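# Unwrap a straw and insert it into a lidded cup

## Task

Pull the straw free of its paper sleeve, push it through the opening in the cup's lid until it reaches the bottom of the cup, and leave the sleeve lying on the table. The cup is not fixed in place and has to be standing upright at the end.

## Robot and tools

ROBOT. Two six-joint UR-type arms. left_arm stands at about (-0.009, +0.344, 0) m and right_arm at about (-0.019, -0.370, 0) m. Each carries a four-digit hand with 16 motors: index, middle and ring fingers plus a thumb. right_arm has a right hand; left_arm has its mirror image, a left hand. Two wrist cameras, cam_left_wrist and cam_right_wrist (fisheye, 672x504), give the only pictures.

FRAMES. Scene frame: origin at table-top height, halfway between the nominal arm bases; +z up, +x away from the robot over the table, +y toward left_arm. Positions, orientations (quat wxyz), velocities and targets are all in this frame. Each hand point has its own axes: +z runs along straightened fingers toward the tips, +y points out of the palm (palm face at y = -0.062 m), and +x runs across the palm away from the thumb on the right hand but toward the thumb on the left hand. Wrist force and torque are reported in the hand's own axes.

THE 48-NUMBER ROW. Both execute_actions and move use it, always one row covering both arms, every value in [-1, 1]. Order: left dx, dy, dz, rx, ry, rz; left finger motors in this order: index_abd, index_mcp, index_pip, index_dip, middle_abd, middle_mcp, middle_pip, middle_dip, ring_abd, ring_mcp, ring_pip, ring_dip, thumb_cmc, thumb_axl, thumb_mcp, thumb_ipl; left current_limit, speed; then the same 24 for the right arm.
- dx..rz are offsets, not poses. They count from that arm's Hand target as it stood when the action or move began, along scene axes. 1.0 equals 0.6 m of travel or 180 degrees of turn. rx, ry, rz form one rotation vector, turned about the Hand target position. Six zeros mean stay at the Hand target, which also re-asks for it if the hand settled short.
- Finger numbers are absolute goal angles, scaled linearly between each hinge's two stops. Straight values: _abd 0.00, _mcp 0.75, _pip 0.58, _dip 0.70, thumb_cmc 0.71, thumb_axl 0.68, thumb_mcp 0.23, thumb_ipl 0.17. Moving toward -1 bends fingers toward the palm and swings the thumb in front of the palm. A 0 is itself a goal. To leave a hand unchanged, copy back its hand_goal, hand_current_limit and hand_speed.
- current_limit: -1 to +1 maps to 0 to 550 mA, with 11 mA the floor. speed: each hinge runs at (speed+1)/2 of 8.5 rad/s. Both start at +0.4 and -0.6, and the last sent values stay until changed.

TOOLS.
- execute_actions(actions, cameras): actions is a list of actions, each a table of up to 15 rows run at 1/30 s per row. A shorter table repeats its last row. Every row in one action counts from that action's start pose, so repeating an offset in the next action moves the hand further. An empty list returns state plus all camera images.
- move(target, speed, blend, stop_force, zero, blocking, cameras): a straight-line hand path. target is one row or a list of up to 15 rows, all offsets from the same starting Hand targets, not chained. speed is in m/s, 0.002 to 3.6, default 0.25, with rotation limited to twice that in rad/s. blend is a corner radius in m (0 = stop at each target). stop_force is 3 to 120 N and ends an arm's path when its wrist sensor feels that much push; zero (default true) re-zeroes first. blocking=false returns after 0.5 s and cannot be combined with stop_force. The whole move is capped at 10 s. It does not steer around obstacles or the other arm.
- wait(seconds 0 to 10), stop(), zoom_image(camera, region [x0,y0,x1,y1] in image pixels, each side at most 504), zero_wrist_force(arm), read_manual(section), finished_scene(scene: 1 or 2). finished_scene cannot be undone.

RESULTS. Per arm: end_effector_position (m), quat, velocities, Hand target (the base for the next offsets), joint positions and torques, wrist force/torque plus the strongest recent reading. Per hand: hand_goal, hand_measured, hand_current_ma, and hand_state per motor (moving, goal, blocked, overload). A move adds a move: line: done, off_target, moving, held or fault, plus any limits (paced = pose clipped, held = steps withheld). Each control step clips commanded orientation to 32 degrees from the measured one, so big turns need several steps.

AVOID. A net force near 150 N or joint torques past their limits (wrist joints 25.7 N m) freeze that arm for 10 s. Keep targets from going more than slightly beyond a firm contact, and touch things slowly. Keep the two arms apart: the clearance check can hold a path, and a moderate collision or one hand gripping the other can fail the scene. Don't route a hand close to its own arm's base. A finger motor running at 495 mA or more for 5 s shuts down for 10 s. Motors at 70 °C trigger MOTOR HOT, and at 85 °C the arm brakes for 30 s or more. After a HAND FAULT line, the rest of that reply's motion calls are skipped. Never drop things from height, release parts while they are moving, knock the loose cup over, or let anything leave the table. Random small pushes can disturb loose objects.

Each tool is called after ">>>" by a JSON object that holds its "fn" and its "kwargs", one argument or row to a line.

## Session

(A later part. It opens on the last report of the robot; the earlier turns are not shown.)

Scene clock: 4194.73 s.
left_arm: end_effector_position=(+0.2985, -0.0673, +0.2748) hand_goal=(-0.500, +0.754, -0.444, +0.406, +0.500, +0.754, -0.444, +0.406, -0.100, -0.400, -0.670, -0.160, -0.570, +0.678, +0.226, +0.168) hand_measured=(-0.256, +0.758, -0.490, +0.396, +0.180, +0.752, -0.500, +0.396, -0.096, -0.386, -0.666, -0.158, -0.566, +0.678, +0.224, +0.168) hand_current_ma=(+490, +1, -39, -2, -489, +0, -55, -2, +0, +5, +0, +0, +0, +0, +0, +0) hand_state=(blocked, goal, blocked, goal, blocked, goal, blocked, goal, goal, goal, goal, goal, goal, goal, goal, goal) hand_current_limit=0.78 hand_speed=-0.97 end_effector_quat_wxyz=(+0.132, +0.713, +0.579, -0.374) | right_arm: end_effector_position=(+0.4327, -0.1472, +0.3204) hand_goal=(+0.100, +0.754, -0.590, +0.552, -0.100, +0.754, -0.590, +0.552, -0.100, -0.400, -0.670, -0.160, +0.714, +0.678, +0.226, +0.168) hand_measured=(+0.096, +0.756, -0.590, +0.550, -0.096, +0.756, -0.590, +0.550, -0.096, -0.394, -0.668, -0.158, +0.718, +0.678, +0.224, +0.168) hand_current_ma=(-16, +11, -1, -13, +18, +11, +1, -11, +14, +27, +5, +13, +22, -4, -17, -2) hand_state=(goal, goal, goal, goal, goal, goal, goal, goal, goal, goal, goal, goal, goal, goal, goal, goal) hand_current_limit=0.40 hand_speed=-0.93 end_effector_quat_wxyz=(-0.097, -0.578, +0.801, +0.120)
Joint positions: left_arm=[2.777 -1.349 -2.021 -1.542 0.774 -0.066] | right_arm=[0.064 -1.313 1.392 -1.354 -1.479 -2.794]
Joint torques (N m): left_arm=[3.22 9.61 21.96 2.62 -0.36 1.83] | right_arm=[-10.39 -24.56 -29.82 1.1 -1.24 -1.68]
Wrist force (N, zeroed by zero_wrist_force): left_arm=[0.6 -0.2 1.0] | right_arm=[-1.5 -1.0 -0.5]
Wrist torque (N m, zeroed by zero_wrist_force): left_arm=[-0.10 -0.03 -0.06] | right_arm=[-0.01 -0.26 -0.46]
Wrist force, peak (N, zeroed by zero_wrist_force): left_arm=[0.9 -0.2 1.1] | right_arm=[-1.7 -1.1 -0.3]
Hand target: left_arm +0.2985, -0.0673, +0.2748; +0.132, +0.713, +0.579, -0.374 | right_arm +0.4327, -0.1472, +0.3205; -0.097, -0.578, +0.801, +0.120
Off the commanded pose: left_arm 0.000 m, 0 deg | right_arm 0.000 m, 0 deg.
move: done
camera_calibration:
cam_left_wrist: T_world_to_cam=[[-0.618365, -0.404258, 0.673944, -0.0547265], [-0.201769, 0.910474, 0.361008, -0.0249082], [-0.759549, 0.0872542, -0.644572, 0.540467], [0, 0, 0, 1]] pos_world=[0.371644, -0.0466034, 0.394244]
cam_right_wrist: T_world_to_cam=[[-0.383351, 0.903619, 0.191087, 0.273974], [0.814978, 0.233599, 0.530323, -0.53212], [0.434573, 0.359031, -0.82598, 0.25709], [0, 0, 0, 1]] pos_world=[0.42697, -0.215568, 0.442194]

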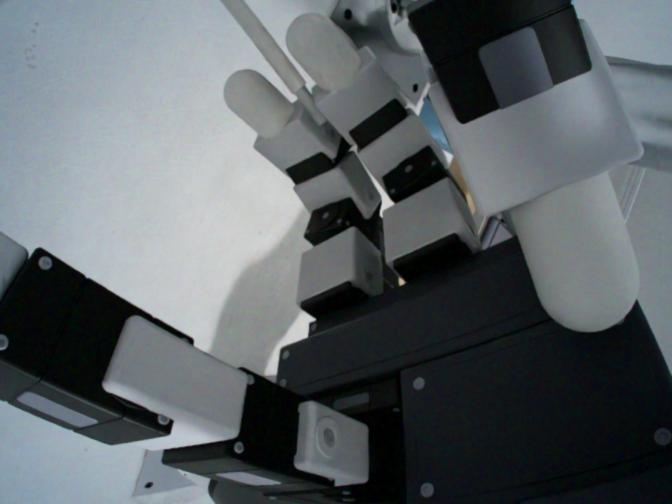

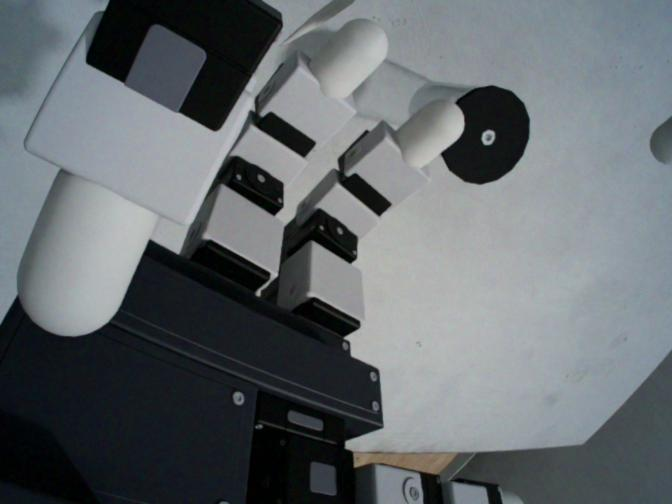

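>>> {"fn": "move", "kwargs": {
  "target": [0,0,0,0,0,0,-0.5,0.754,-0.444,0.406,0.5,0.754,-0.444,0.406,-0.1,-0.4,-0.67,-0.16,-0.57,0.678,0.226,0.168,0.78,-0.97,-0.023,-0.0565,-0.0375,-0.0022,-0.0039,-0.06,0.10,0.754,-0.591,0.551,-0.10,0.754,-0.591,0.551,-0.1,-0.4,-0.67,-0.16,0.714,0.678,0.226,0.168,0.4,-0.93],
  "speed": 0.06,
  "cameras": ["cam_right_wrist"]
}}

>>> {"fn": "zoom_image", "kwargs": {
  "camera": "cam_right_wrist",
  "region": [270, 0, 470, 160]
}}

Scene clock: 4261.13 s.
left_arm: end_effector_position=(+0.2985, -0.0673, +0.2748) hand_goal=(-0.500, +0.754, -0.444, +0.406, +0.500, +0.754, -0.444, +0.406, -0.100, -0.400, -0.670, -0.160, -0.570, +0.678, +0.226, +0.168) hand_measured=(-0.256, +0.758, -0.490, +0.396, +0.180, +0.752, -0.500, +0.396, -0.096, -0.386, -0.666, -0.158, -0.566, +0.678, +0.224, +0.168) hand_current_ma=(+489, +1, -39, -2, -489, +0, -55, -2, +0, +5, +0, +0, +0, +0, +0, +0) hand_state=(blocked, goal, blocked, goal, blocked, goal, blocked, goal, goal, goal, goal, goal, goal, goal, goal, goal) hand_current_limit=0.78 hand_speed=-0.97 end_effector_quat_wxyz=(+0.132, +0.713, +0.579, -0.374) | right_arm: end_effector_position=(+0.4190, -0.1810, +0.2980) hand_goal=(+0.100, +0.754, -0.590, +0.552, -0.100, +0.754, -0.590, +0.552, -0.100, -0.400, -0.670, -0.160, +0.714, +0.678, +0.226, +0.168) hand_measured=(+0.096, +0.756, -0.590, +0.550, -0.096, +0.756, -0.590, +0.550, -0.096, -0.394, -0.668, -0.158, +0.718, +0.678, +0.224, +0.168) hand_current_ma=(-16, +11, -1, -13, +18, +11, +1, -11, +14, +27, +5, +13, +22, -4, -17, -2) hand_state=(goal, goal, goal, goal, goal, goal, goal, goal, goal, goal, goal, goal, goal, goal, goal, goal) hand_current_limit=0.40 hand_speed=-0.93 end_effector_quat_wxyz=(-0.083, -0.501, +0.853, +0.122) end_effector_velocity=(+0.000, -0.001, -0.001) end_effector_angular_velocity=(+0.000, +0.001, -0.004)
Joint positions: left_arm=[2.777 -1.349 -2.021 -1.542 0.774 -0.066] | right_arm=[-0.036 -1.41 1.568 -1.454 -1.461 -2.706]
Joint velocities: left_arm=[within noise] | right_arm=[-0.003 -0.002 0.005 -0.002 0 0.001]
Joint torques (N m): left_arm=[3.53 9.57 21.87 2.74 -0.45 1.88] | right_arm=[-8.77 -34.44 -13.42 -4.97 1.79 1.44]
Wrist force (N, zeroed by zero_wrist_force): left_arm=[0.7 -0.1 1.0] | right_arm=[-1.5 -0.7 -0.3]
Wrist torque (N m, zeroed by zero_wrist_force): left_arm=[-0.09 -0.04 -0.06] | right_arm=[0.02 -0.27 -0.54]
Wrist force, peak (N, zeroed by zero_wrist_force): left_arm=[0.7 -0.2 1.3] | right_arm=[-1.8 -1.1 -0.1]
Hand target: left_arm +0.2985, -0.0673, +0.2748; +0.132, +0.713, +0.579, -0.374 | right_arm +0.4189, -0.1811, +0.2980; -0.082, -0.501, +0.853, +0.122
Off the commanded pose: left_arm 0.000 m, 0 deg | right_arm 0.000 m, 0 deg.
move: done
camera_calibration:
cam_right_wrist: T_world_to_cam=[[-0.20977, 0.960849, 0.181011, 0.244207], [0.838174, 0.0813924, 0.539296, -0.541157], [0.503449, 0.264847, -0.822433, 0.209775], [0, 0, 0, 1]] pos_world=[0.3992, -0.246159, 0.420165]
Images, in order (width x height): cam_right_wrist 672x504.

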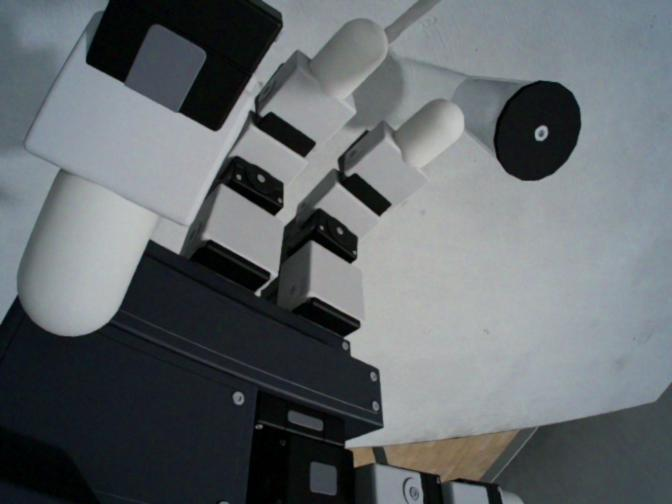

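Scaled by 2.520 from the camera's 672x504 image, which has a finer 960x720 frame.

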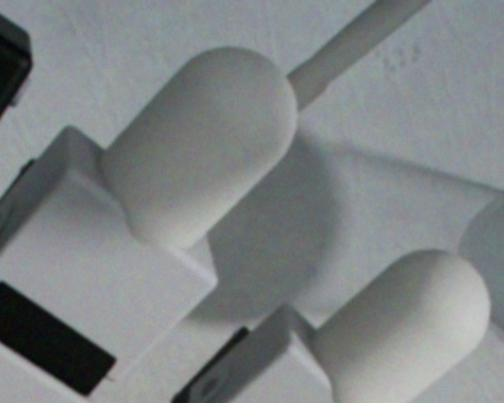

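>>> {"fn": "move", "kwargs": {
  "target": [0,0,0,0,0,0,-0.5,0.754,-0.444,0.406,0.5,0.754,-0.444,0.406,-0.1,-0.4,-0.67,-0.16,-0.57,0.678,0.226,0.168,0.78,-0.97,-0.0254,0.0143,-0.0957,0,0,0,0.10,0.754,-0.591,0.551,-0.10,0.754,-0.591,0.551,-0.1,-0.4,-0.67,-0.16,0.714,0.678,0.226,0.168,0.4,-0.93],
  "speed": 0.03,
  "stop_force": 4,
  "cameras": ["cam_right_wrist"]
}}

>>> {"fn": "zoom_image", "kwargs": {
  "camera": "cam_right_wrist",
  "region": [300, 0, 500, 160]
}}

Scene clock: 4285.30 s.
left_arm: end_effector_position=(+0.2985, -0.0673, +0.2748) hand_goal=(-0.500, +0.754, -0.444, +0.406, +0.500, +0.754, -0.444, +0.406, -0.100, -0.400, -0.670, -0.160, -0.570, +0.678, +0.226, +0.168) hand_measured=(-0.256, +0.758, -0.490, +0.396, +0.180, +0.752, -0.500, +0.396, -0.096, -0.386, -0.666, -0.158, -0.566, +0.678, +0.224, +0.168) hand_current_ma=(+490, +1, -39, -2, -489, +0, -55, -2, +0, +5, +0, +0, +0, +0, +0, +0) hand_state=(blocked, goal, blocked, goal, blocked, goal, blocked, goal, goal, goal, goal, goal, goal, goal, goal, goal) hand_current_limit=0.78 hand_speed=-0.97 end_effector_quat_wxyz=(+0.132, +0.713, +0.579, -0.374) | right_arm: end_effector_position=(+0.4037, -0.1725, +0.2406) hand_goal=(+0.100, +0.754, -0.590, +0.552, -0.100, +0.754, -0.590, +0.552, -0.100, -0.400, -0.670, -0.160, +0.714, +0.678, +0.226, +0.168) hand_measured=(+0.096, +0.756, -0.590, +0.550, -0.096, +0.756, -0.590, +0.550, -0.096, -0.394, -0.668, -0.158, +0.718, +0.678, +0.224, +0.168) hand_current_ma=(-16, +11, -1, -13, +18, +11, +1, -11, +14, +27, +5, +13, +22, -4, -17, -2) hand_state=(goal, goal, goal, goal, goal, goal, goal, goal, goal, goal, goal, goal, goal, goal, goal, goal) hand_current_limit=0.40 hand_speed=-0.93 end_effector_quat_wxyz=(-0.082, -0.501, +0.853, +0.122)
Joint positions: left_arm=[2.777 -1.349 -2.021 -1.542 0.774 -0.066] | right_arm=[-0.021 -1.411 1.72 -1.606 -1.457 -2.692]
Joint torques (N m): left_arm=[3.36 11.11 22.46 2.78 -0.41 1.93] | right_arm=[8.51 -19.16 -13.43 -4.88 1.74 1.65]
Wrist force (N, zeroed by zero_wrist_force): left_arm=[0.6 0.0 1.0] | right_arm=[-1.2 -0.8 -0.3]
Wrist torque (N m, zeroed by zero_wrist_force): left_arm=[-0.07 -0.04 -0.07] | right_arm=[0.00 -0.31 -0.53]
Wrist force, peak (N, zeroed by zero_wrist_force): left_arm=[1.0 -0.1 1.1] | right_arm=[-1.6 -1.3 -0.2]
Hand target: left_arm +0.2985, -0.0673, +0.2748; +0.132, +0.713, +0.579, -0.374 | right_arm +0.4037, -0.1725, +0.2406; -0.082, -0.501, +0.853, +0.122
Off the commanded pose: left_arm 0.000 m, 0 deg | right_arm 0.000 m, 0 deg.
move: done
camera_calibration:
cam_right_wrist: T_world_to_cam=[[-0.209346, 0.960942, 0.18101, 0.243099], [0.838172, 0.081003, 0.539357, -0.498127], [0.503628, 0.264629, -0.822393, 0.167803], [0, 0, 0, 1]] pos_world=[0.383897, -0.23766, 0.362665]
Images, in order (width x height): cam_right_wrist 672x504.

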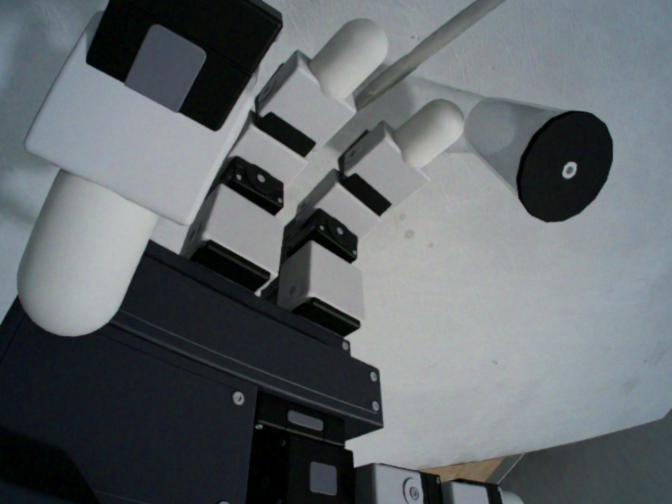

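Scaled by 2.520 from the camera's 672x504 image, which has a finer 960x720 frame.

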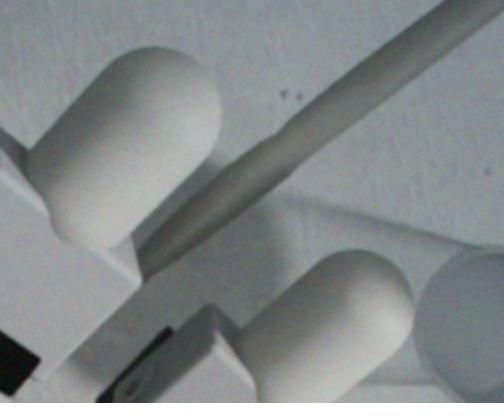

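>>> {"fn": "move", "kwargs": {
  "target": [0,0,0,0,0,0,-0.5,0.754,-0.444,0.406,0.5,0.754,-0.444,0.406,-0.1,-0.4,-0.67,-0.16,-0.57,0.678,0.226,0.168,0.78,-0.97,-0.0047,0.0026,-0.0175,0,0,0,0.10,0.754,-0.591,0.551,-0.10,0.754,-0.591,0.551,-0.1,-0.4,-0.67,-0.16,0.714,0.678,0.226,0.168,0.4,-0.97],
  "speed": 0.02,
  "stop_force": 4
}}

>>> {"fn": "move", "kwargs": {
  "target": [0,0,0,0,0,0,-0.5,0.754,-0.444,0.406,0.5,0.754,-0.444,0.406,-0.1,-0.4,-0.67,-0.16,-0.57,0.678,0.226,0.168,0.78,-0.97,0,0,0,0,0,0,-0.5,0.754,-0.591,0.551,0.5,0.754,-0.591,0.551,-0.1,-0.4,-0.67,-0.16,0.714,0.678,0.226,0.168,0.4,-0.97]
}}

>>> {"fn": "wait", "kwargs": {
  "seconds": 4.0,
  "cameras": ["cam_right_wrist"]
}}

Scene clock: 4337.07 s.
left_arm: end_effector_position=(+0.2985, -0.0673, +0.2748) hand_goal=(-0.500, +0.754, -0.444, +0.406, +0.500, +0.754, -0.444, +0.406, -0.100, -0.400, -0.670, -0.160, -0.570, +0.678, +0.226, +0.168) hand_measured=(-0.256, +0.758, -0.490, +0.396, +0.180, +0.752, -0.500, +0.396, -0.096, -0.386, -0.666, -0.158, -0.566, +0.678, +0.224, +0.168) hand_current_ma=(+490, +1, -39, -2, -489, +0, -55, -2, +0, +5, +0, +0, +0, +0, +0, +0) hand_state=(blocked, goal, blocked, goal, blocked, goal, blocked, goal, goal, goal, goal, goal, goal, goal, goal, goal) hand_current_limit=0.78 hand_speed=-0.97 end_effector_quat_wxyz=(+0.132, +0.713, +0.579, -0.374) | right_arm: end_effector_position=(+0.4009, -0.1709, +0.2301) hand_goal=(+0.100, +0.754, -0.590, +0.552, -0.100, +0.754, -0.590, +0.552, -0.100, -0.400, -0.670, -0.160, +0.714, +0.678, +0.226, +0.168) hand_measured=(+0.096, +0.756, -0.590, +0.550, -0.096, +0.756, -0.590, +0.550, -0.096, -0.394, -0.668, -0.158, +0.718, +0.678, +0.224, +0.168) hand_current_ma=(-16, +11, -1, -13, +18, +11, +1, -11, +14, +27, +5, +13, +22, -4, -17, -2) hand_state=(goal, goal, goal, goal, goal, goal, goal, goal, goal, goal, goal, goal, goal, goal, goal, goal) hand_current_limit=0.40 hand_speed=-0.97 end_effector_quat_wxyz=(-0.082, -0.501, +0.853, +0.122)
Joint positions: left_arm=[2.777 -1.349 -2.021 -1.542 0.774 -0.066] | right_arm=[-0.019 -1.409 1.745 -1.635 -1.456 -2.69]
Joint torques (N m): left_arm=[2.35 10.63 23.38 2.78 -0.21 1.71] | right_arm=[8.06 -20.22 -13 -4.87 1.81 1.52]
Wrist force (N, zeroed by zero_wrist_force): left_arm=[0.6 -0.2 1.0] | right_arm=[-1.2 -1.0 -0.4]
Wrist torque (N m, zeroed by zero_wrist_force): left_arm=[-0.11 -0.02 -0.07] | right_arm=[-0.01 -0.31 -0.53]
Wrist force, peak (N, zeroed by zero_wrist_force): left_arm=[1.0 -0.2 1.1] | right_arm=[-1.6 -1.3 -0.6]
Hand target: left_arm +0.2985, -0.0673, +0.2748; +0.132, +0.713, +0.579, -0.374 | right_arm +0.4009, -0.1709, +0.2301; -0.082, -0.501, +0.853, +0.122
Off the commanded pose: left_arm 0.000 m, 0 deg | right_arm 0.000 m, 0 deg.
move: done

Scene clock: 4340.07 s.
left_arm: end_effector_position=(+0.2985, -0.0673, +0.2748) hand_goal=(-0.500, +0.754, -0.444, +0.406, +0.500, +0.754, -0.444, +0.406, -0.100, -0.400, -0.670, -0.160, -0.570, +0.678, +0.226, +0.168) hand_measured=(-0.256, +0.758, -0.490, +0.396, +0.180, +0.752, -0.500, +0.396, -0.096, -0.386, -0.666, -0.158, -0.566, +0.678, +0.224, +0.168) hand_current_ma=(+490, +1, -39, -2, -489, +0, -55, -3, +0, +5, +0, +0, +0, +0, +0, +0) hand_state=(blocked, goal, blocked, goal, blocked, goal, blocked, goal, goal, goal, goal, goal, goal, goal, goal, goal) hand_current_limit=0.78 hand_speed=-0.97 end_effector_quat_wxyz=(+0.132, +0.713, +0.579, -0.374) | right_arm: end_effector_position=(+0.4009, -0.1709, +0.2301) hand_goal=(-0.500, +0.754, -0.590, +0.552, +0.500, +0.754, -0.590, +0.552, -0.100, -0.400, -0.670, -0.160, +0.714, +0.678, +0.226, +0.168) hand_measured=(-0.210, +0.758, -0.590, +0.550, +0.214, +0.756, -0.590, +0.550, -0.096, -0.394, -0.668, -0.158, +0.718, +0.678, +0.224, +0.168) hand_current_ma=(+221, +17, +0, -13, -207, +15, +1, -11, +14, +27, +5, +13, +22, -4, -17, -2) hand_state=(moving, goal, goal, goal, moving, goal, goal, goal, goal, goal, goal, goal, goal, goal, goal, goal) hand_current_limit=0.40 hand_speed=-0.97 end_effector_quat_wxyz=(-0.082, -0.501, +0.853, +0.122)
Joint positions: left_arm=[2.777 -1.349 -2.021 -1.542 0.774 -0.066] | right_arm=[-0.019 -1.409 1.745 -1.635 -1.456 -2.69]
Joint torques (N m): left_arm=[1.94 11.16 22.69 3.04 -0.17 1.66] | right_arm=[8.49 -19.63 -13.39 -4.83 1.67 1.73]
Wrist force (N, zeroed by zero_wrist_force): left_arm=[0.6 -0.3 0.7] | right_arm=[-1.4 -1.1 0.1]
Wrist torque (N m, zeroed by zero_wrist_force): left_arm=[-0.05 -0.05 -0.06] | right_arm=[-0.03 -0.31 -0.54]
Wrist force, peak (N, zeroed by zero_wrist_force): left_arm=[0.9 -0.2 1.2] | right_arm=[-1.7 -1.1 0.1]
Hand target: left_arm +0.2985, -0.0673, +0.2748; +0.132, +0.713, +0.579, -0.374 | right_arm +0.4009, -0.1709, +0.2301; -0.082, -0.501, +0.853, +0.122
Off the commanded pose: left_arm 0.000 m, 0 deg | right_arm 0.000 m, 0 deg.
move: done

Scene clock: 4344.07 s.
left_arm: end_effector_position=(+0.2985, -0.0673, +0.2748) hand_goal=(-0.500, +0.754, -0.444, +0.406, +0.500, +0.754, -0.444, +0.406, -0.100, -0.400, -0.670, -0.160, -0.570, +0.678, +0.226, +0.168) hand_measured=(-0.256, +0.758, -0.490, +0.396, +0.180, +0.752, -0.500, +0.396, -0.096, -0.386, -0.666, -0.158, -0.566, +0.678, +0.224, +0.168) hand_current_ma=(+490, +1, -39, -2, -489, +0, -55, -3, +0, +5, +0, +0, +0, +0, +0, +0) hand_state=(blocked, goal, blocked, goal, blocked, goal, blocked, goal, goal, goal, goal, goal, goal, goal, goal, goal) hand_current_limit=0.78 hand_speed=-0.97 end_effector_quat_wxyz=(+0.132, +0.713, +0.579, -0.374) | right_arm: end_effector_position=(+0.4009, -0.1709, +0.2301) hand_goal=(-0.500, +0.754, -0.590, +0.552, +0.500, +0.754, -0.590, +0.552, -0.100, -0.400, -0.670, -0.160, +0.714, +0.678, +0.226, +0.168) hand_measured=(-0.214, +0.758, -0.590, +0.550, +0.218, +0.758, -0.590, +0.550, -0.096, -0.394, -0.668, -0.158, +0.718, +0.678, +0.224, +0.168) hand_current_ma=(+385, +19, -2, -13, -385, +18, -5, -11, +14, +27, +5, +13, +22, -4, -17, -2) hand_state=(blocked, goal, goal, goal, blocked, goal, goal, goal, goal, goal, goal, goal, goal, goal, goal, goal) hand_current_limit=0.40 hand_speed=-0.97 end_effector_quat_wxyz=(-0.082, -0.501, +0.853, +0.122)
Joint positions: left_arm=[2.777 -1.349 -2.021 -1.542 0.774 -0.066] | right_arm=[-0.019 -1.409 1.745 -1.635 -1.456 -2.69]
Joint torques (N m): left_arm=[2 10.53 22.39 2.9 -0.14 1.89] | right_arm=[8.79 -20.47 -13.68 -4.13 1.55 1.47]
Wrist force (N, zeroed by zero_wrist_force): left_arm=[0.6 -0.3 0.8] | right_arm=[-1.3 -1.4 0.0]
Wrist torque (N m, zeroed by zero_wrist_force): left_arm=[-0.06 -0.05 -0.06] | right_arm=[-0.04 -0.32 -0.54]
Wrist force, peak (N, zeroed by zero_wrist_force): left_arm=[0.9 -0.3 1.2] | right_arm=[-1.8 -1.3 -0.1]
Hand target: left_arm +0.2985, -0.0673, +0.2748; +0.132, +0.713, +0.579, -0.374 | right_arm +0.4009, -0.1709, +0.2301; -0.082, -0.501, +0.853, +0.122
Off the commanded pose: left_arm 0.000 m, 0 deg | right_arm 0.000 m, 0 deg.
wait: 4.00 s; at rest by 0.17 s
camera_calibration:
cam_right_wrist: T_world_to_cam=[[-0.209346, 0.960942, 0.18101, 0.242876], [0.838172, 0.081003, 0.539357, -0.490246], [0.503628, 0.264629, -0.822393, 0.160155], [0, 0, 0, 1]] pos_world=[0.381097, -0.23606, 0.352165]
Images, in order (width x height): cam_right_wrist 672x504.

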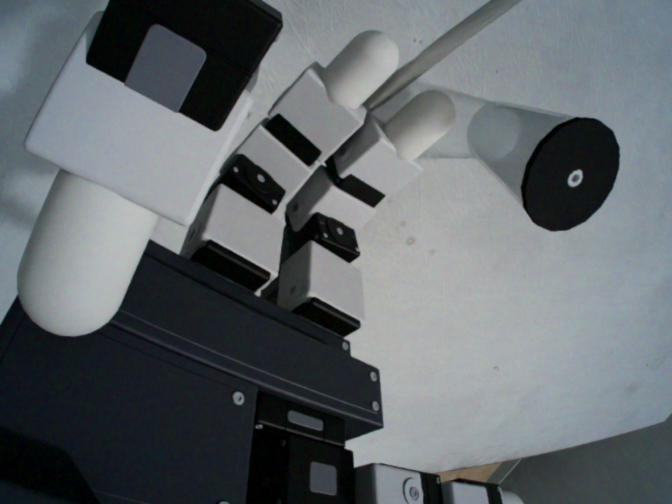

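>>> {"fn": "zoom_image", "kwargs": {
  "camera": "cam_right_wrist",
  "region": [300, 0, 500, 160]
}}

Scaled by 2.520 from the camera's 672x504 image, which has a finer 960x720 frame.

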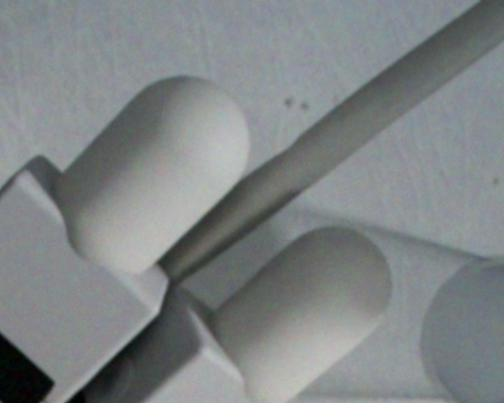

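>>> {"fn": "move", "kwargs": {
  "target": [0,0,0,0,0,0,-0.5,0.754,-0.444,0.406,0.5,0.754,-0.444,0.406,-0.1,-0.4,-0.67,-0.16,-0.57,0.678,0.226,0.168,0.78,-0.97,0,0,0,0,0,0,0.10,0.754,-0.591,0.551,-0.10,0.754,-0.591,0.551,-0.1,-0.4,-0.67,-0.16,0.714,0.678,0.226,0.168,0.4,-0.95]
}}

>>> {"fn": "wait", "kwargs": {
  "seconds": 2.0
}}

>>> {"fn": "move", "kwargs": {
  "target": [0,0,0,0,0,0,-0.5,0.754,-0.444,0.406,0.5,0.754,-0.444,0.406,-0.1,-0.4,-0.67,-0.16,-0.57,0.678,0.226,0.168,0.78,-0.97,-0.0059,0.0033,-0.0223,0,0,0,0.10,0.754,-0.591,0.551,-0.10,0.754,-0.591,0.551,-0.1,-0.4,-0.67,-0.16,0.714,0.678,0.226,0.168,0.4,-0.97],
  "speed": 0.02,
  "stop_force": 4,
  "cameras": ["cam_right_wrist"]
}}

>>> {"fn": "zoom_image", "kwargs": {
  "camera": "cam_right_wrist",
  "region": [300, 0, 500, 160]
}}

Scene clock: 4373.50 s.
left_arm: end_effector_position=(+0.2985, -0.0673, +0.2748) hand_goal=(-0.500, +0.754, -0.444, +0.406, +0.500, +0.754, -0.444, +0.406, -0.100, -0.400, -0.670, -0.160, -0.570, +0.678, +0.226, +0.168) hand_measured=(-0.256, +0.758, -0.490, +0.396, +0.180, +0.752, -0.500, +0.396, -0.096, -0.386, -0.666, -0.158, -0.566, +0.678, +0.224, +0.168) hand_current_ma=(+490, +1, -39, -2, -489, +0, -55, -3, +0, +5, +0, +0, +0, +0, +0, +0) hand_state=(blocked, goal, blocked, goal, blocked, goal, blocked, goal, goal, goal, goal, goal, goal, goal, goal, goal) hand_current_limit=0.78 hand_speed=-0.97 end_effector_quat_wxyz=(+0.132, +0.713, +0.579, -0.374) | right_arm: end_effector_position=(+0.4009, -0.1709, +0.2301) hand_goal=(+0.100, +0.754, -0.590, +0.552, -0.100, +0.754, -0.590, +0.552, -0.100, -0.400, -0.670, -0.160, +0.714, +0.678, +0.226, +0.168) hand_measured=(+0.096, +0.758, -0.590, +0.550, -0.096, +0.758, -0.590, +0.550, -0.096, -0.394, -0.668, -0.158, +0.718, +0.678, +0.224, +0.168) hand_current_ma=(-16, +19, -1, -13, +18, +18, -1, -11, +14, +27, +5, +13, +22, -4, -17, -2) hand_state=(goal, goal, goal, goal, goal, goal, goal, goal, goal, goal, goal, goal, goal, goal, goal, goal) hand_current_limit=0.40 hand_speed=-0.95 end_effector_quat_wxyz=(-0.082, -0.501, +0.853, +0.122)
Joint positions: left_arm=[2.777 -1.349 -2.021 -1.542 0.774 -0.066] | right_arm=[-0.019 -1.409 1.745 -1.635 -1.456 -2.69]
Joint torques (N m): left_arm=[2.19 9.88 22.86 3.26 -0.32 1.81] | right_arm=[7.5 -21.4 -14.27 -3.18 1.66 1.26]
Wrist force (N, zeroed by zero_wrist_force): left_arm=[0.7 -0.1 0.9] | right_arm=[-1.3 -0.8 -0.3]
Wrist torque (N m, zeroed by zero_wrist_force): left_arm=[-0.09 -0.05 -0.06] | right_arm=[0.00 -0.31 -0.53]
Wrist force, peak (N, zeroed by zero_wrist_force): left_arm=[0.7 -0.6 1.3] | right_arm=[-1.8 -1.3 -0.2]
Hand target: left_arm +0.2985, -0.0673, +0.2748; +0.132, +0.713, +0.579, -0.374 | right_arm +0.4009, -0.1709, +0.2301; -0.082, -0.501, +0.853, +0.122
Off the commanded pose: left_arm 0.000 m, 0 deg | right_arm 0.000 m, 0 deg.
move: done

Scene clock: 4375.50 s.
left_arm: end_effector_position=(+0.2985, -0.0673, +0.2748) hand_goal=(-0.500, +0.754, -0.444, +0.406, +0.500, +0.754, -0.444, +0.406, -0.100, -0.400, -0.670, -0.160, -0.570, +0.678, +0.226, +0.168) hand_measured=(-0.256, +0.758, -0.490, +0.396, +0.180, +0.752, -0.500, +0.396, -0.096, -0.386, -0.666, -0.158, -0.566, +0.678, +0.224, +0.168) hand_current_ma=(+490, +1, -39, -2, -489, +0, -55, -3, +0, +5, +0, +0, +0, +0, +0, +0) hand_state=(blocked, goal, blocked, goal, blocked, goal, blocked, goal, goal, goal, goal, goal, goal, goal, goal, goal) hand_current_limit=0.78 hand_speed=-0.97 end_effector_quat_wxyz=(+0.132, +0.713, +0.579, -0.374) | right_arm: end_effector_position=(+0.4009, -0.1709, +0.2301) hand_goal=(+0.100, +0.754, -0.590, +0.552, -0.100, +0.754, -0.590, +0.552, -0.100, -0.400, -0.670, -0.160, +0.714, +0.678, +0.226, +0.168) hand_measured=(+0.096, +0.758, -0.590, +0.550, -0.096, +0.758, -0.590, +0.550, -0.096, -0.394, -0.668, -0.158, +0.718, +0.678, +0.224, +0.168) hand_current_ma=(-16, +19, -1, -13, +18, +18, -1, -11, +14, +27, +5, +13, +22, -4, -17, -2) hand_state=(goal, goal, goal, goal, goal, goal, goal, goal, goal, goal, goal, goal, goal, goal, goal, goal) hand_current_limit=0.40 hand_speed=-0.95 end_effector_quat_wxyz=(-0.082, -0.501, +0.853, +0.122)
Joint positions: left_arm=[2.777 -1.349 -2.021 -1.542 0.774 -0.066] | right_arm=[-0.019 -1.409 1.745 -1.635 -1.456 -2.69]
Joint torques (N m): left_arm=[1.63 10.8 22.67 3.26 -0.22 1.85] | right_arm=[7.95 -21.19 -14.67 -2.89 1.77 1.34]
Wrist force (N, zeroed by zero_wrist_force): left_arm=[0.8 0.0 0.8] | right_arm=[-1.6 -0.9 -0.3]
Wrist torque (N m, zeroed by zero_wrist_force): left_arm=[-0.05 -0.07 -0.05] | right_arm=[-0.02 -0.26 -0.56]
Wrist force, peak (N, zeroed by zero_wrist_force): left_arm=[1.0 -0.1 1.2] | right_arm=[-1.7 -0.7 -0.6]
Hand target: left_arm +0.2985, -0.0673, +0.2748; +0.132, +0.713, +0.579, -0.374 | right_arm +0.4009, -0.1709, +0.2301; -0.082, -0.501, +0.853, +0.122
Off the commanded pose: left_arm 0.000 m, 0 deg | right_arm 0.000 m, 0 deg.
wait: 2.00 s; at rest by 0.17 s

Scene clock: 4377.27 s.
left_arm: end_effector_position=(+0.2985, -0.0673, +0.2748) hand_goal=(-0.500, +0.754, -0.444, +0.406, +0.500, +0.754, -0.444, +0.406, -0.100, -0.400, -0.670, -0.160, -0.570, +0.678, +0.226, +0.168) hand_measured=(-0.256, +0.758, -0.490, +0.396, +0.180, +0.752, -0.500, +0.396, -0.096, -0.386, -0.666, -0.158, -0.566, +0.678, +0.224, +0.168) hand_current_ma=(+490, +1, -39, -2, -489, +0, -55, -3, +0, +5, +0, +0, +0, +0, +0, +0) hand_state=(blocked, goal, blocked, goal, blocked, goal, blocked, goal, goal, goal, goal, goal, goal, goal, goal, goal) hand_current_limit=0.78 hand_speed=-0.97 end_effector_quat_wxyz=(+0.132, +0.713, +0.579, -0.374) | right_arm: end_effector_position=(+0.3973, -0.1690, +0.2167) hand_goal=(+0.100, +0.754, -0.590, +0.552, -0.100, +0.754, -0.590, +0.552, -0.100, -0.400, -0.670, -0.160, +0.714, +0.678, +0.226, +0.168) hand_measured=(+0.096, +0.758, -0.590, +0.550, -0.096, +0.758, -0.590, +0.550, -0.096, -0.394, -0.668, -0.158, +0.718, +0.678, +0.224, +0.168) hand_current_ma=(-16, +19, -1, -13, +18, +18, -1, -11, +14, +27, +5, +13, +22, -4, -17, -2) hand_state=(goal, goal, goal, goal, goal, goal, goal, goal, goal, goal, goal, goal, goal, goal, goal, goal) hand_current_limit=0.40 hand_speed=-0.97 end_effector_quat_wxyz=(-0.082, -0.501, +0.853, +0.122)
Joint positions: left_arm=[2.777 -1.349 -2.021 -1.542 0.774 -0.066] | right_arm=[-0.015 -1.405 1.777 -1.671 -1.455 -2.686]
Joint torques (N m): left_arm=[2.04 11.33 22.85 3.31 -0.26 1.77] | right_arm=[8.25 -19.18 -13.13 -4.94 1.61 1.47]
Wrist force (N, zeroed by zero_wrist_force): left_arm=[0.8 0.0 0.9] | right_arm=[-1.3 -0.9 -0.4]
Wrist torque (N m, zeroed by zero_wrist_force): left_arm=[-0.06 -0.06 -0.05] | right_arm=[-0.01 -0.31 -0.54]
Wrist force, peak (N, zeroed by zero_wrist_force): left_arm=[0.7 -0.1 1.3] | right_arm=[-1.7 -0.8 -0.2]
Hand target: left_arm +0.2985, -0.0673, +0.2748; +0.132, +0.713, +0.579, -0.374 | right_arm +0.3973, -0.1690, +0.2167; -0.082, -0.501, +0.853, +0.122
Off the commanded pose: left_arm 0.000 m, 0 deg | right_arm 0.000 m, 0 deg.
move: done
camera_calibration:
cam_right_wrist: T_world_to_cam=[[-0.209346, 0.960942, 0.18101, 0.242626], [0.838172, 0.081003, 0.539357, -0.480163], [0.503628, 0.264629, -0.822393, 0.150419], [0, 0, 0, 1]] pos_world=[0.377497, -0.23406, 0.338765]
Images, in order (width x height): cam_right_wrist 672x504.

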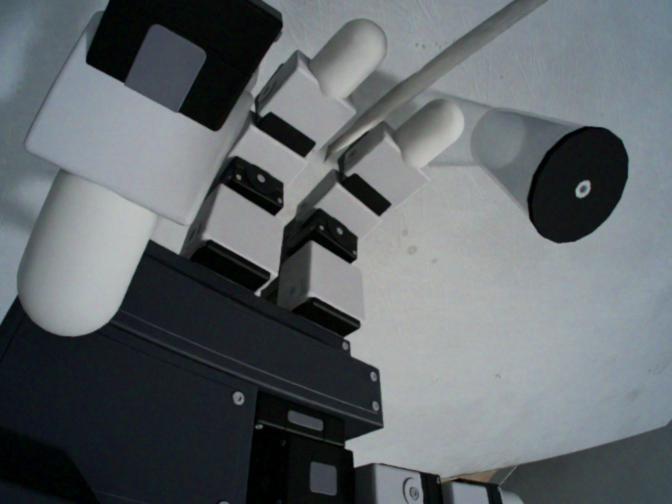

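Scaled by 2.520 from the camera's 672x504 image, which has a finer 960x720 frame.

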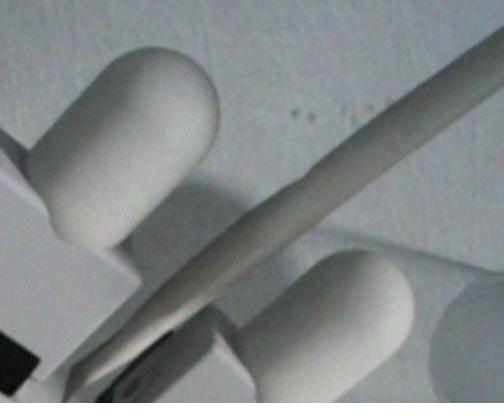

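>>> {"fn": "move", "kwargs": {
  "target": [0,0,0,0,0,0,-0.5,0.754,-0.444,0.406,0.5,0.754,-0.444,0.406,-0.1,-0.4,-0.67,-0.16,-0.57,0.678,0.226,0.168,0.78,-0.97,0,0,0,0,0,0,-0.5,0.754,-0.591,0.551,0.5,0.754,-0.591,0.551,-0.1,-0.4,-0.67,-0.16,0.714,0.678,0.226,0.168,0.4,-0.97]
}}

>>> {"fn": "wait", "kwargs": {
  "seconds": 4.0,
  "cameras": ["cam_right_wrist", "cam_left_wrist"]
}}

>>> {"fn": "zoom_image", "kwargs": {
  "camera": "cam_right_wrist",
  "region": [300, 0, 500, 160]
}}

>>> {"fn": "zoom_image", "kwargs": {
  "camera": "cam_left_wrist",
  "region": [180, 0, 360, 150]
}}

Scene clock: 4389.37 s.
left_arm: end_effector_position=(+0.2985, -0.0673, +0.2748) hand_goal=(-0.500, +0.754, -0.444, +0.406, +0.500, +0.754, -0.444, +0.406, -0.100, -0.400, -0.670, -0.160, -0.570, +0.678, +0.226, +0.168) hand_measured=(-0.256, +0.758, -0.490, +0.396, +0.180, +0.752, -0.500, +0.396, -0.096, -0.386, -0.666, -0.158, -0.566, +0.678, +0.224, +0.168) hand_current_ma=(+490, +1, -39, -2, -489, +0, -55, -3, +0, +5, +0, +0, +0, +0, +0, +0) hand_state=(blocked, goal, blocked, goal, blocked, goal, blocked, goal, goal, goal, goal, goal, goal, goal, goal, goal) hand_current_limit=0.78 hand_speed=-0.97 end_effector_quat_wxyz=(+0.132, +0.713, +0.579, -0.374) | right_arm: end_effector_position=(+0.3973, -0.1690, +0.2167) hand_goal=(-0.500, +0.754, -0.590, +0.552, +0.500, +0.754, -0.590, +0.552, -0.100, -0.400, -0.670, -0.160, +0.714, +0.678, +0.226, +0.168) hand_measured=(-0.188, +0.762, -0.600, +0.550, +0.186, +0.760, -0.600, +0.550, -0.096, -0.394, -0.668, -0.158, +0.718, +0.678, +0.224, +0.168) hand_current_ma=(+385, +38, -46, -13, -385, +37, -50, -11, +14, +27, +5, +13, +22, -4, -17, -2) hand_state=(blocked, goal, goal, goal, blocked, goal, goal, goal, goal, goal, goal, goal, goal, goal, goal, goal) hand_current_limit=0.40 hand_speed=-0.97 end_effector_quat_wxyz=(-0.082, -0.501, +0.853, +0.122)
Joint positions: left_arm=[2.777 -1.349 -2.021 -1.542 0.774 -0.066] | right_arm=[-0.015 -1.405 1.777 -1.671 -1.455 -2.686]
Joint torques (N m): left_arm=[2.13 10.92 22.24 3.18 -0.33 1.79] | right_arm=[7.48 -19.74 -13.08 -4.53 1.69 1.51]
Wrist force (N, zeroed by zero_wrist_force): left_arm=[0.7 -1.3 0.7] | right_arm=[-1.6 -1.9 0.0]
Wrist torque (N m, zeroed by zero_wrist_force): left_arm=[-0.07 -0.07 -0.03] | right_arm=[0.01 -0.29 -0.54]
Wrist force, peak (N, zeroed by zero_wrist_force): left_arm=[0.6 -1.2 0.9] | right_arm=[-1.6 -1.9 0.0]
Hand target: left_arm +0.2985, -0.0673, +0.2748; +0.132, +0.713, +0.579, -0.374 | right_arm +0.3973, -0.1690, +0.2167; -0.082, -0.501, +0.853, +0.122
Off the commanded pose: left_arm 0.000 m, 0 deg | right_arm 0.000 m, 0 deg.
move: done

Scene clock: 4393.37 s.
left_arm: end_effector_position=(+0.2985, -0.0673, +0.2748) hand_goal=(-0.500, +0.754, -0.444, +0.406, +0.500, +0.754, -0.444, +0.406, -0.100, -0.400, -0.670, -0.160, -0.570, +0.678, +0.226, +0.168) hand_measured=(-0.256, +0.758, -0.490, +0.396, +0.180, +0.752, -0.500, +0.396, -0.096, -0.386, -0.666, -0.158, -0.566, +0.678, +0.224, +0.168) hand_current_ma=(+489, +1, -39, -2, -489, +0, -55, -3, +0, +5, +0, +0, +0, +0, +0, +0) hand_state=(blocked, goal, blocked, goal, blocked, goal, blocked, goal, goal, goal, goal, goal, goal, goal, goal, goal) hand_current_limit=0.78 hand_speed=-0.97 end_effector_quat_wxyz=(+0.132, +0.713, +0.579, -0.374) | right_arm: end_effector_position=(+0.3973, -0.1690, +0.2167) hand_goal=(-0.500, +0.754, -0.590, +0.552, +0.500, +0.754, -0.590, +0.552, -0.100, -0.400, -0.670, -0.160, +0.714, +0.678, +0.226, +0.168) hand_measured=(-0.188, +0.762, -0.600, +0.550, +0.186, +0.762, -0.600, +0.550, -0.096, -0.394, -0.668, -0.158, +0.718, +0.678, +0.224, +0.168) hand_current_ma=(+385, +38, -46, -13, -385, +37, -50, -11, +14, +27, +5, +13, +22, -4, -17, -2) hand_state=(blocked, goal, goal, goal, blocked, goal, goal, goal, goal, goal, goal, goal, goal, goal, goal, goal) hand_current_limit=0.40 hand_speed=-0.97 end_effector_quat_wxyz=(-0.082, -0.501, +0.853, +0.122)
Joint positions: left_arm=[2.777 -1.349 -2.021 -1.542 0.774 -0.066] | right_arm=[-0.015 -1.405 1.777 -1.671 -1.455 -2.686]
Joint torques (N m): left_arm=[1.45 10.66 21.49 3.27 -0.37 1.69] | right_arm=[8.29 -19.31 -12.24 -3.3 1.55 1.51]
Wrist force (N, zeroed by zero_wrist_force): left_arm=[0.5 -1.3 0.9] | right_arm=[-1.5 -1.8 -0.2]
Wrist torque (N m, zeroed by zero_wrist_force): left_arm=[-0.10 -0.05 -0.04] | right_arm=[0.03 -0.29 -0.53]
Wrist force, peak (N, zeroed by zero_wrist_force): left_arm=[0.5 -1.4 1.0] | right_arm=[-1.8 -1.9 -0.3]
Hand target: left_arm +0.2985, -0.0673, +0.2748; +0.132, +0.713, +0.579, -0.374 | right_arm +0.3973, -0.1690, +0.2167; -0.082, -0.501, +0.853, +0.122
Off the commanded pose: left_arm 0.000 m, 0 deg | right_arm 0.000 m, 0 deg.
wait: 4.00 s; at rest by 0.17 s
camera_calibration:
cam_left_wrist: T_world_to_cam=[[-0.618365, -0.404258, 0.673944, -0.0547265], [-0.201769, 0.910474, 0.361008, -0.0249082], [-0.759549, 0.0872542, -0.644572, 0.540467], [0, 0, 0, 1]] pos_world=[0.371644, -0.0466034, 0.394244]
cam_right_wrist: T_world_to_cam=[[-0.209346, 0.960942, 0.18101, 0.242626], [0.838172, 0.081003, 0.539357, -0.480163], [0.503628, 0.264629, -0.822393, 0.150419], [0, 0, 0, 1]] pos_world=[0.377497, -0.23406, 0.338765]

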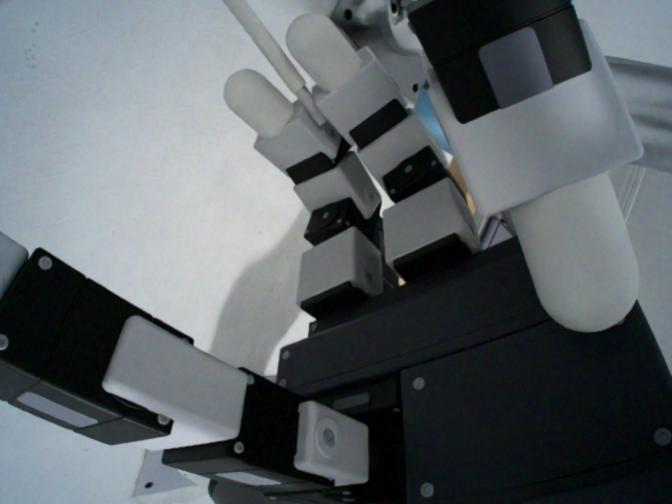

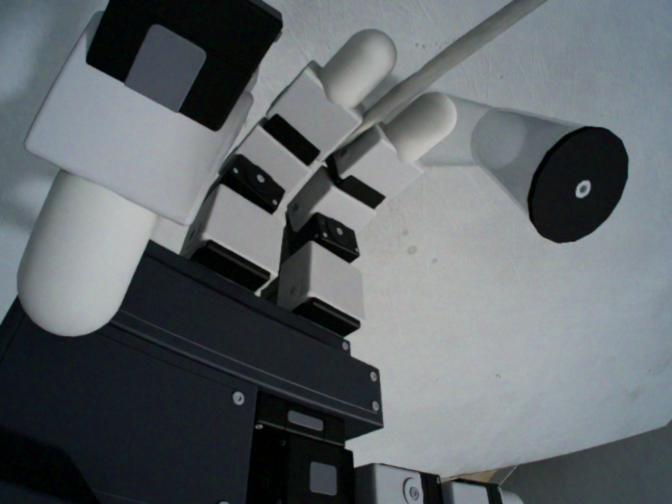

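Scaled by 2.520 from the camera's 672x504 image, which has a finer 960x720 frame.

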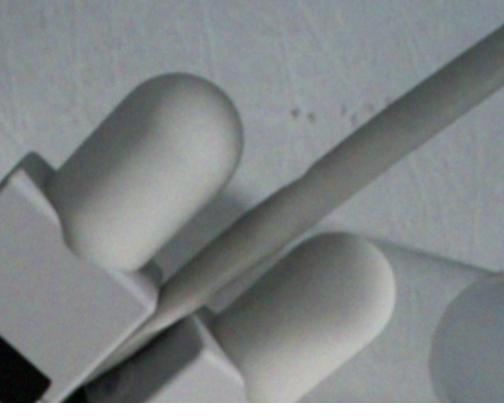

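Scaled by 2.800 from the camera's 672x504 image, which has a finer 960x720 frame.

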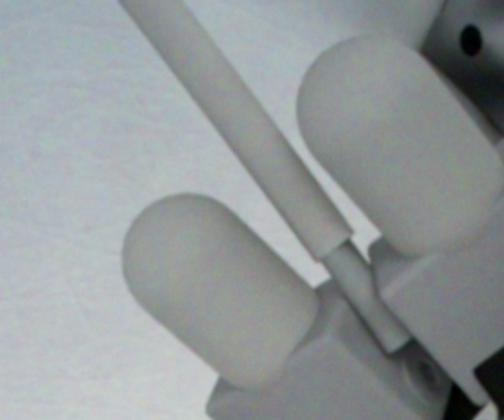

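>>> {"fn": "move", "kwargs": {
  "target": [0,0,0,0,0,0,-0.5,0.754,-0.444,0.406,0.5,0.754,-0.444,0.406,-0.1,-0.4,-0.67,-0.16,-0.57,0.678,0.226,0.168,0.78,-0.97,0,0,0,0,0,0,-0.5,0.754,-0.591,0.551,0.5,0.754,-0.591,0.551,-0.1,-0.4,-0.67,-0.16,0.714,0.678,0.226,0.168,0.78,-0.97]
}}

>>> {"fn": "wait", "kwargs": {
  "seconds": 1.5
}}

>>> {"fn": "move", "kwargs": {
  "target": [0,0,0,0,0,0,-0.5,0.754,-0.444,0.406,0.5,0.754,-0.444,0.406,-0.1,-0.4,-0.67,-0.16,-0.57,0.678,0.226,0.168,0.78,-0.97,0.0153,-0.0086,-0.0053,0,0,0,-0.5,0.754,-0.591,0.551,0.5,0.754,-0.591,0.551,-0.1,-0.4,-0.67,-0.16,0.714,0.678,0.226,0.168,0.78,-0.97],
  "speed": 0.006,
  "stop_force": 13,
  "cameras": ["cam_left_wrist", "cam_right_wrist"]
}}

>>> {"fn": "zoom_image", "kwargs": {
  "camera": "cam_right_wrist",
  "region": [300, 0, 500, 160]
}}

>>> {"fn": "zoom_image", "kwargs": {
  "camera": "cam_left_wrist",
  "region": [180, 0, 360, 150]
}}

Scene clock: 4405.97 s.
left_arm: end_effector_position=(+0.2985, -0.0673, +0.2748) hand_goal=(-0.500, +0.754, -0.444, +0.406, +0.500, +0.754, -0.444, +0.406, -0.100, -0.400, -0.670, -0.160, -0.570, +0.678, +0.226, +0.168) hand_measured=(-0.256, +0.758, -0.490, +0.396, +0.180, +0.752, -0.500, +0.396, -0.096, -0.386, -0.666, -0.158, -0.566, +0.678, +0.224, +0.168) hand_current_ma=(+489, +1, -39, -2, -489, +0, -55, -3, +0, +5, +0, +0, +0, +0, +0, +0) hand_state=(blocked, goal, blocked, goal, blocked, goal, blocked, goal, goal, goal, goal, goal, goal, goal, goal, goal) hand_current_limit=0.78 hand_speed=-0.97 end_effector_quat_wxyz=(+0.132, +0.713, +0.579, -0.374) | right_arm: end_effector_position=(+0.3973, -0.1690, +0.2167) hand_goal=(-0.500, +0.754, -0.590, +0.552, +0.500, +0.754, -0.590, +0.552, -0.100, -0.400, -0.670, -0.160, +0.714, +0.678, +0.226, +0.168) hand_measured=(-0.202, +0.764, -0.606, +0.548, +0.198, +0.764, -0.606, +0.550, -0.096, -0.394, -0.668, -0.158, +0.718, +0.678, +0.224, +0.168) hand_current_ma=(+490, +48, -75, -16, -489, +48, -83, -13, +14, +27, +5, +13, +22, -4, -17, -2) hand_state=(blocked, goal, goal, goal, blocked, goal, goal, goal, goal, goal, goal, goal, goal, goal, goal, goal) hand_current_limit=0.78 hand_speed=-0.97 end_effector_quat_wxyz=(-0.082, -0.501, +0.853, +0.122)
Joint positions: left_arm=[2.777 -1.349 -2.021 -1.542 0.774 -0.066] | right_arm=[-0.015 -1.405 1.777 -1.671 -1.455 -2.686]
Joint torques (N m): left_arm=[1.15 10.39 22.45 3.36 -0.55 1.6] | right_arm=[9.26 -19 -13.68 -2.32 1.77 1.42]
Wrist force (N, zeroed by zero_wrist_force): left_arm=[0.4 -1.7 0.9] | right_arm=[-1.6 -2.1 0.0]
Wrist torque (N m, zeroed by zero_wrist_force): left_arm=[-0.11 -0.05 -0.04] | right_arm=[0.02 -0.29 -0.54]
Wrist force, peak (N, zeroed by zero_wrist_force): left_arm=[0.4 -1.7 0.9] | right_arm=[-1.4 -2.4 0.3]
Hand target: left_arm +0.2985, -0.0673, +0.2748; +0.132, +0.713, +0.579, -0.374 | right_arm +0.3973, -0.1690, +0.2167; -0.082, -0.501, +0.853, +0.122
Off the commanded pose: left_arm 0.000 m, 0 deg | right_arm 0.000 m, 0 deg.
move: done

Scene clock: 4407.47 s.
left_arm: end_effector_position=(+0.2985, -0.0673, +0.2748) hand_goal=(-0.500, +0.754, -0.444, +0.406, +0.500, +0.754, -0.444, +0.406, -0.100, -0.400, -0.670, -0.160, -0.570, +0.678, +0.226, +0.168) hand_measured=(-0.256, +0.758, -0.490, +0.396, +0.180, +0.752, -0.500, +0.396, -0.096, -0.386, -0.666, -0.158, -0.566, +0.678, +0.224, +0.168) hand_current_ma=(+490, +1, -39, -2, -489, +0, -55, -3, +0, +5, +0, +0, +0, +0, +0, +0) hand_state=(blocked, goal, blocked, goal, blocked, goal, blocked, goal, goal, goal, goal, goal, goal, goal, goal, goal) hand_current_limit=0.78 hand_speed=-0.97 end_effector_quat_wxyz=(+0.132, +0.713, +0.579, -0.374) | right_arm: end_effector_position=(+0.3973, -0.1690, +0.2167) hand_goal=(-0.500, +0.754, -0.590, +0.552, +0.500, +0.754, -0.590, +0.552, -0.100, -0.400, -0.670, -0.160, +0.714, +0.678, +0.226, +0.168) hand_measured=(-0.202, +0.764, -0.606, +0.548, +0.198, +0.764, -0.606, +0.550, -0.096, -0.394, -0.668, -0.158, +0.718, +0.678, +0.224, +0.168) hand_current_ma=(+489, +48, -75, -16, -489, +48, -83, -13, +14, +27, +5, +13, +22, -4, -17, -2) hand_state=(blocked, goal, goal, goal, blocked, goal, goal, goal, goal, goal, goal, goal, goal, goal, goal, goal) hand_current_limit=0.78 hand_speed=-0.97 end_effector_quat_wxyz=(-0.082, -0.501, +0.853, +0.122)
Joint positions: left_arm=[2.777 -1.349 -2.021 -1.542 0.774 -0.066] | right_arm=[-0.015 -1.405 1.777 -1.671 -1.455 -2.686]
Joint torques (N m): left_arm=[0.92 11.46 22.59 3.32 -0.5 1.74] | right_arm=[8.24 -18.96 -13.26 -1.86 1.7 1.57]
Wrist force (N, zeroed by zero_wrist_force): left_arm=[0.6 -1.5 1.0] | right_arm=[-1.4 -2.0 0.0]
Wrist torque (N m, zeroed by zero_wrist_force): left_arm=[-0.10 -0.05 -0.04] | right_arm=[0.04 -0.31 -0.52]
Wrist force, peak (N, zeroed by zero_wrist_force): left_arm=[0.7 -1.6 0.8] | right_arm=[-1.8 -2.3 -0.1]
Hand target: left_arm +0.2985, -0.0673, +0.2748; +0.132, +0.713, +0.579, -0.374 | right_arm +0.3973, -0.1690, +0.2167; -0.082, -0.501, +0.853, +0.122
Off the commanded pose: left_arm 0.000 m, 0 deg | right_arm 0.000 m, 0 deg.
wait: 1.50 s; at rest by 0.17 s

Scene clock: 4410.20 s.
left_arm: end_effector_position=(+0.2985, -0.0673, +0.2748) hand_goal=(-0.500, +0.754, -0.444, +0.406, +0.500, +0.754, -0.444, +0.406, -0.100, -0.400, -0.670, -0.160, -0.570, +0.678, +0.226, +0.168) hand_measured=(-0.256, +0.752, -0.490, +0.398, +0.180, +0.746, -0.500, +0.396, -0.096, -0.386, -0.666, -0.158, -0.566, +0.678, +0.224, +0.168) hand_current_ma=(+490, +0, -39, -2, -489, -2, -55, -3, +0, +5, +0, +0, +0, +0, +0, +0) hand_state=(blocked, goal, blocked, goal, blocked, goal, blocked, goal, goal, goal, goal, goal, goal, goal, goal, goal) hand_current_limit=0.78 hand_speed=-0.97 end_effector_quat_wxyz=(+0.132, +0.713, +0.579, -0.374) | right_arm: end_effector_position=(+0.4065, -0.1741, +0.2135) hand_goal=(-0.500, +0.754, -0.590, +0.552, +0.500, +0.754, -0.590, +0.552, -0.100, -0.400, -0.670, -0.160, +0.714, +0.678, +0.226, +0.168) hand_measured=(-0.232, +0.756, -0.616, +0.550, +0.236, +0.754, -0.616, +0.550, -0.096, -0.394, -0.668, -0.158, +0.718, +0.678, +0.224, +0.168) hand_current_ma=(+490, +14, -133, -13, -489, +4, -130, -11, +14, +27, +5, +13, +22, -4, -17, -2) hand_state=(blocked, goal, blocked, goal, blocked, goal, blocked, goal, goal, goal, goal, goal, goal, goal, goal, goal) hand_current_limit=0.78 hand_speed=-0.97 end_effector_quat_wxyz=(-0.082, -0.501, +0.853, +0.122)
Joint positions: left_arm=[2.777 -1.349 -2.021 -1.542 0.774 -0.066] | right_arm=[-0.024 -1.384 1.76 -1.674 -1.458 -2.695]
Joint torques (N m): left_arm=[0.59 10.92 22.86 3.37 -0.52 1.65] | right_arm=[-10.63 -19.94 -28.9 -4.84 -1.18 -1.78]
Wrist force (N, zeroed by zero_wrist_force): left_arm=[0.5 -0.1 0.6] | right_arm=[-1.3 -0.7 -0.2]
Wrist torque (N m, zeroed by zero_wrist_force): left_arm=[-0.07 -0.05 -0.04] | right_arm=[0.01 -0.32 -0.43]
Wrist force, peak (N, zeroed by zero_wrist_force): left_arm=[0.1 8.7 3.4] | right_arm=[-2.0 7.7 -1.2]
Hand target: left_arm +0.2985, -0.0673, +0.2748; +0.132, +0.713, +0.579, -0.374 | right_arm +0.4065, -0.1741, +0.2135; -0.082, -0.501, +0.853, +0.122
Off the commanded pose: left_arm 0.000 m, 0 deg | right_arm 0.000 m, 0 deg.
move: done
camera_calibration:
cam_left_wrist: T_world_to_cam=[[-0.618365, -0.404258, 0.673944, -0.0547265], [-0.201769, 0.910474, 0.361008, -0.0249082], [-0.759549, 0.0872542, -0.644572, 0.540467], [0, 0, 0, 1]] pos_world=[0.371644, -0.0466034, 0.394244]
cam_right_wrist: T_world_to_cam=[[-0.209346, 0.960942, 0.18101, 0.25011], [0.838172, 0.081003, 0.539357, -0.485781], [0.503628, 0.264629, -0.822393, 0.144612], [0, 0, 0, 1]] pos_world=[0.386697, -0.23926, 0.335665]

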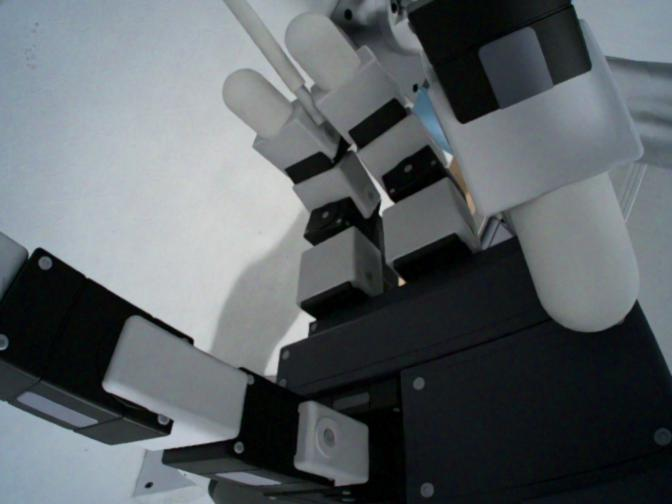

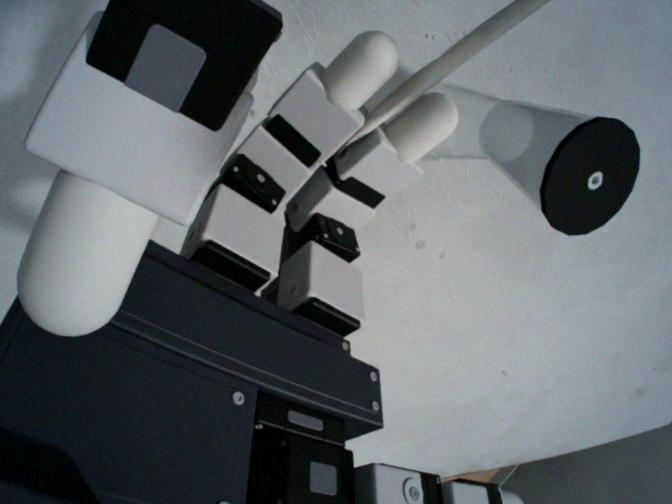

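Scaled by 2.520 from the camera's 672x504 image, which has a finer 960x720 frame.

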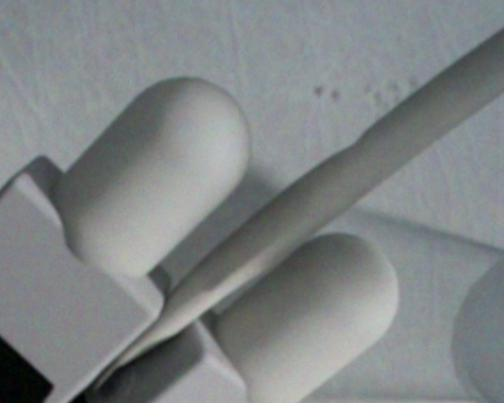

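Scaled by 2.800 from the camera's 672x504 image, which has a finer 960x720 frame.

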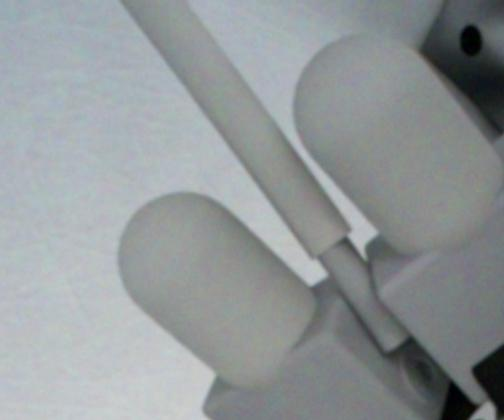

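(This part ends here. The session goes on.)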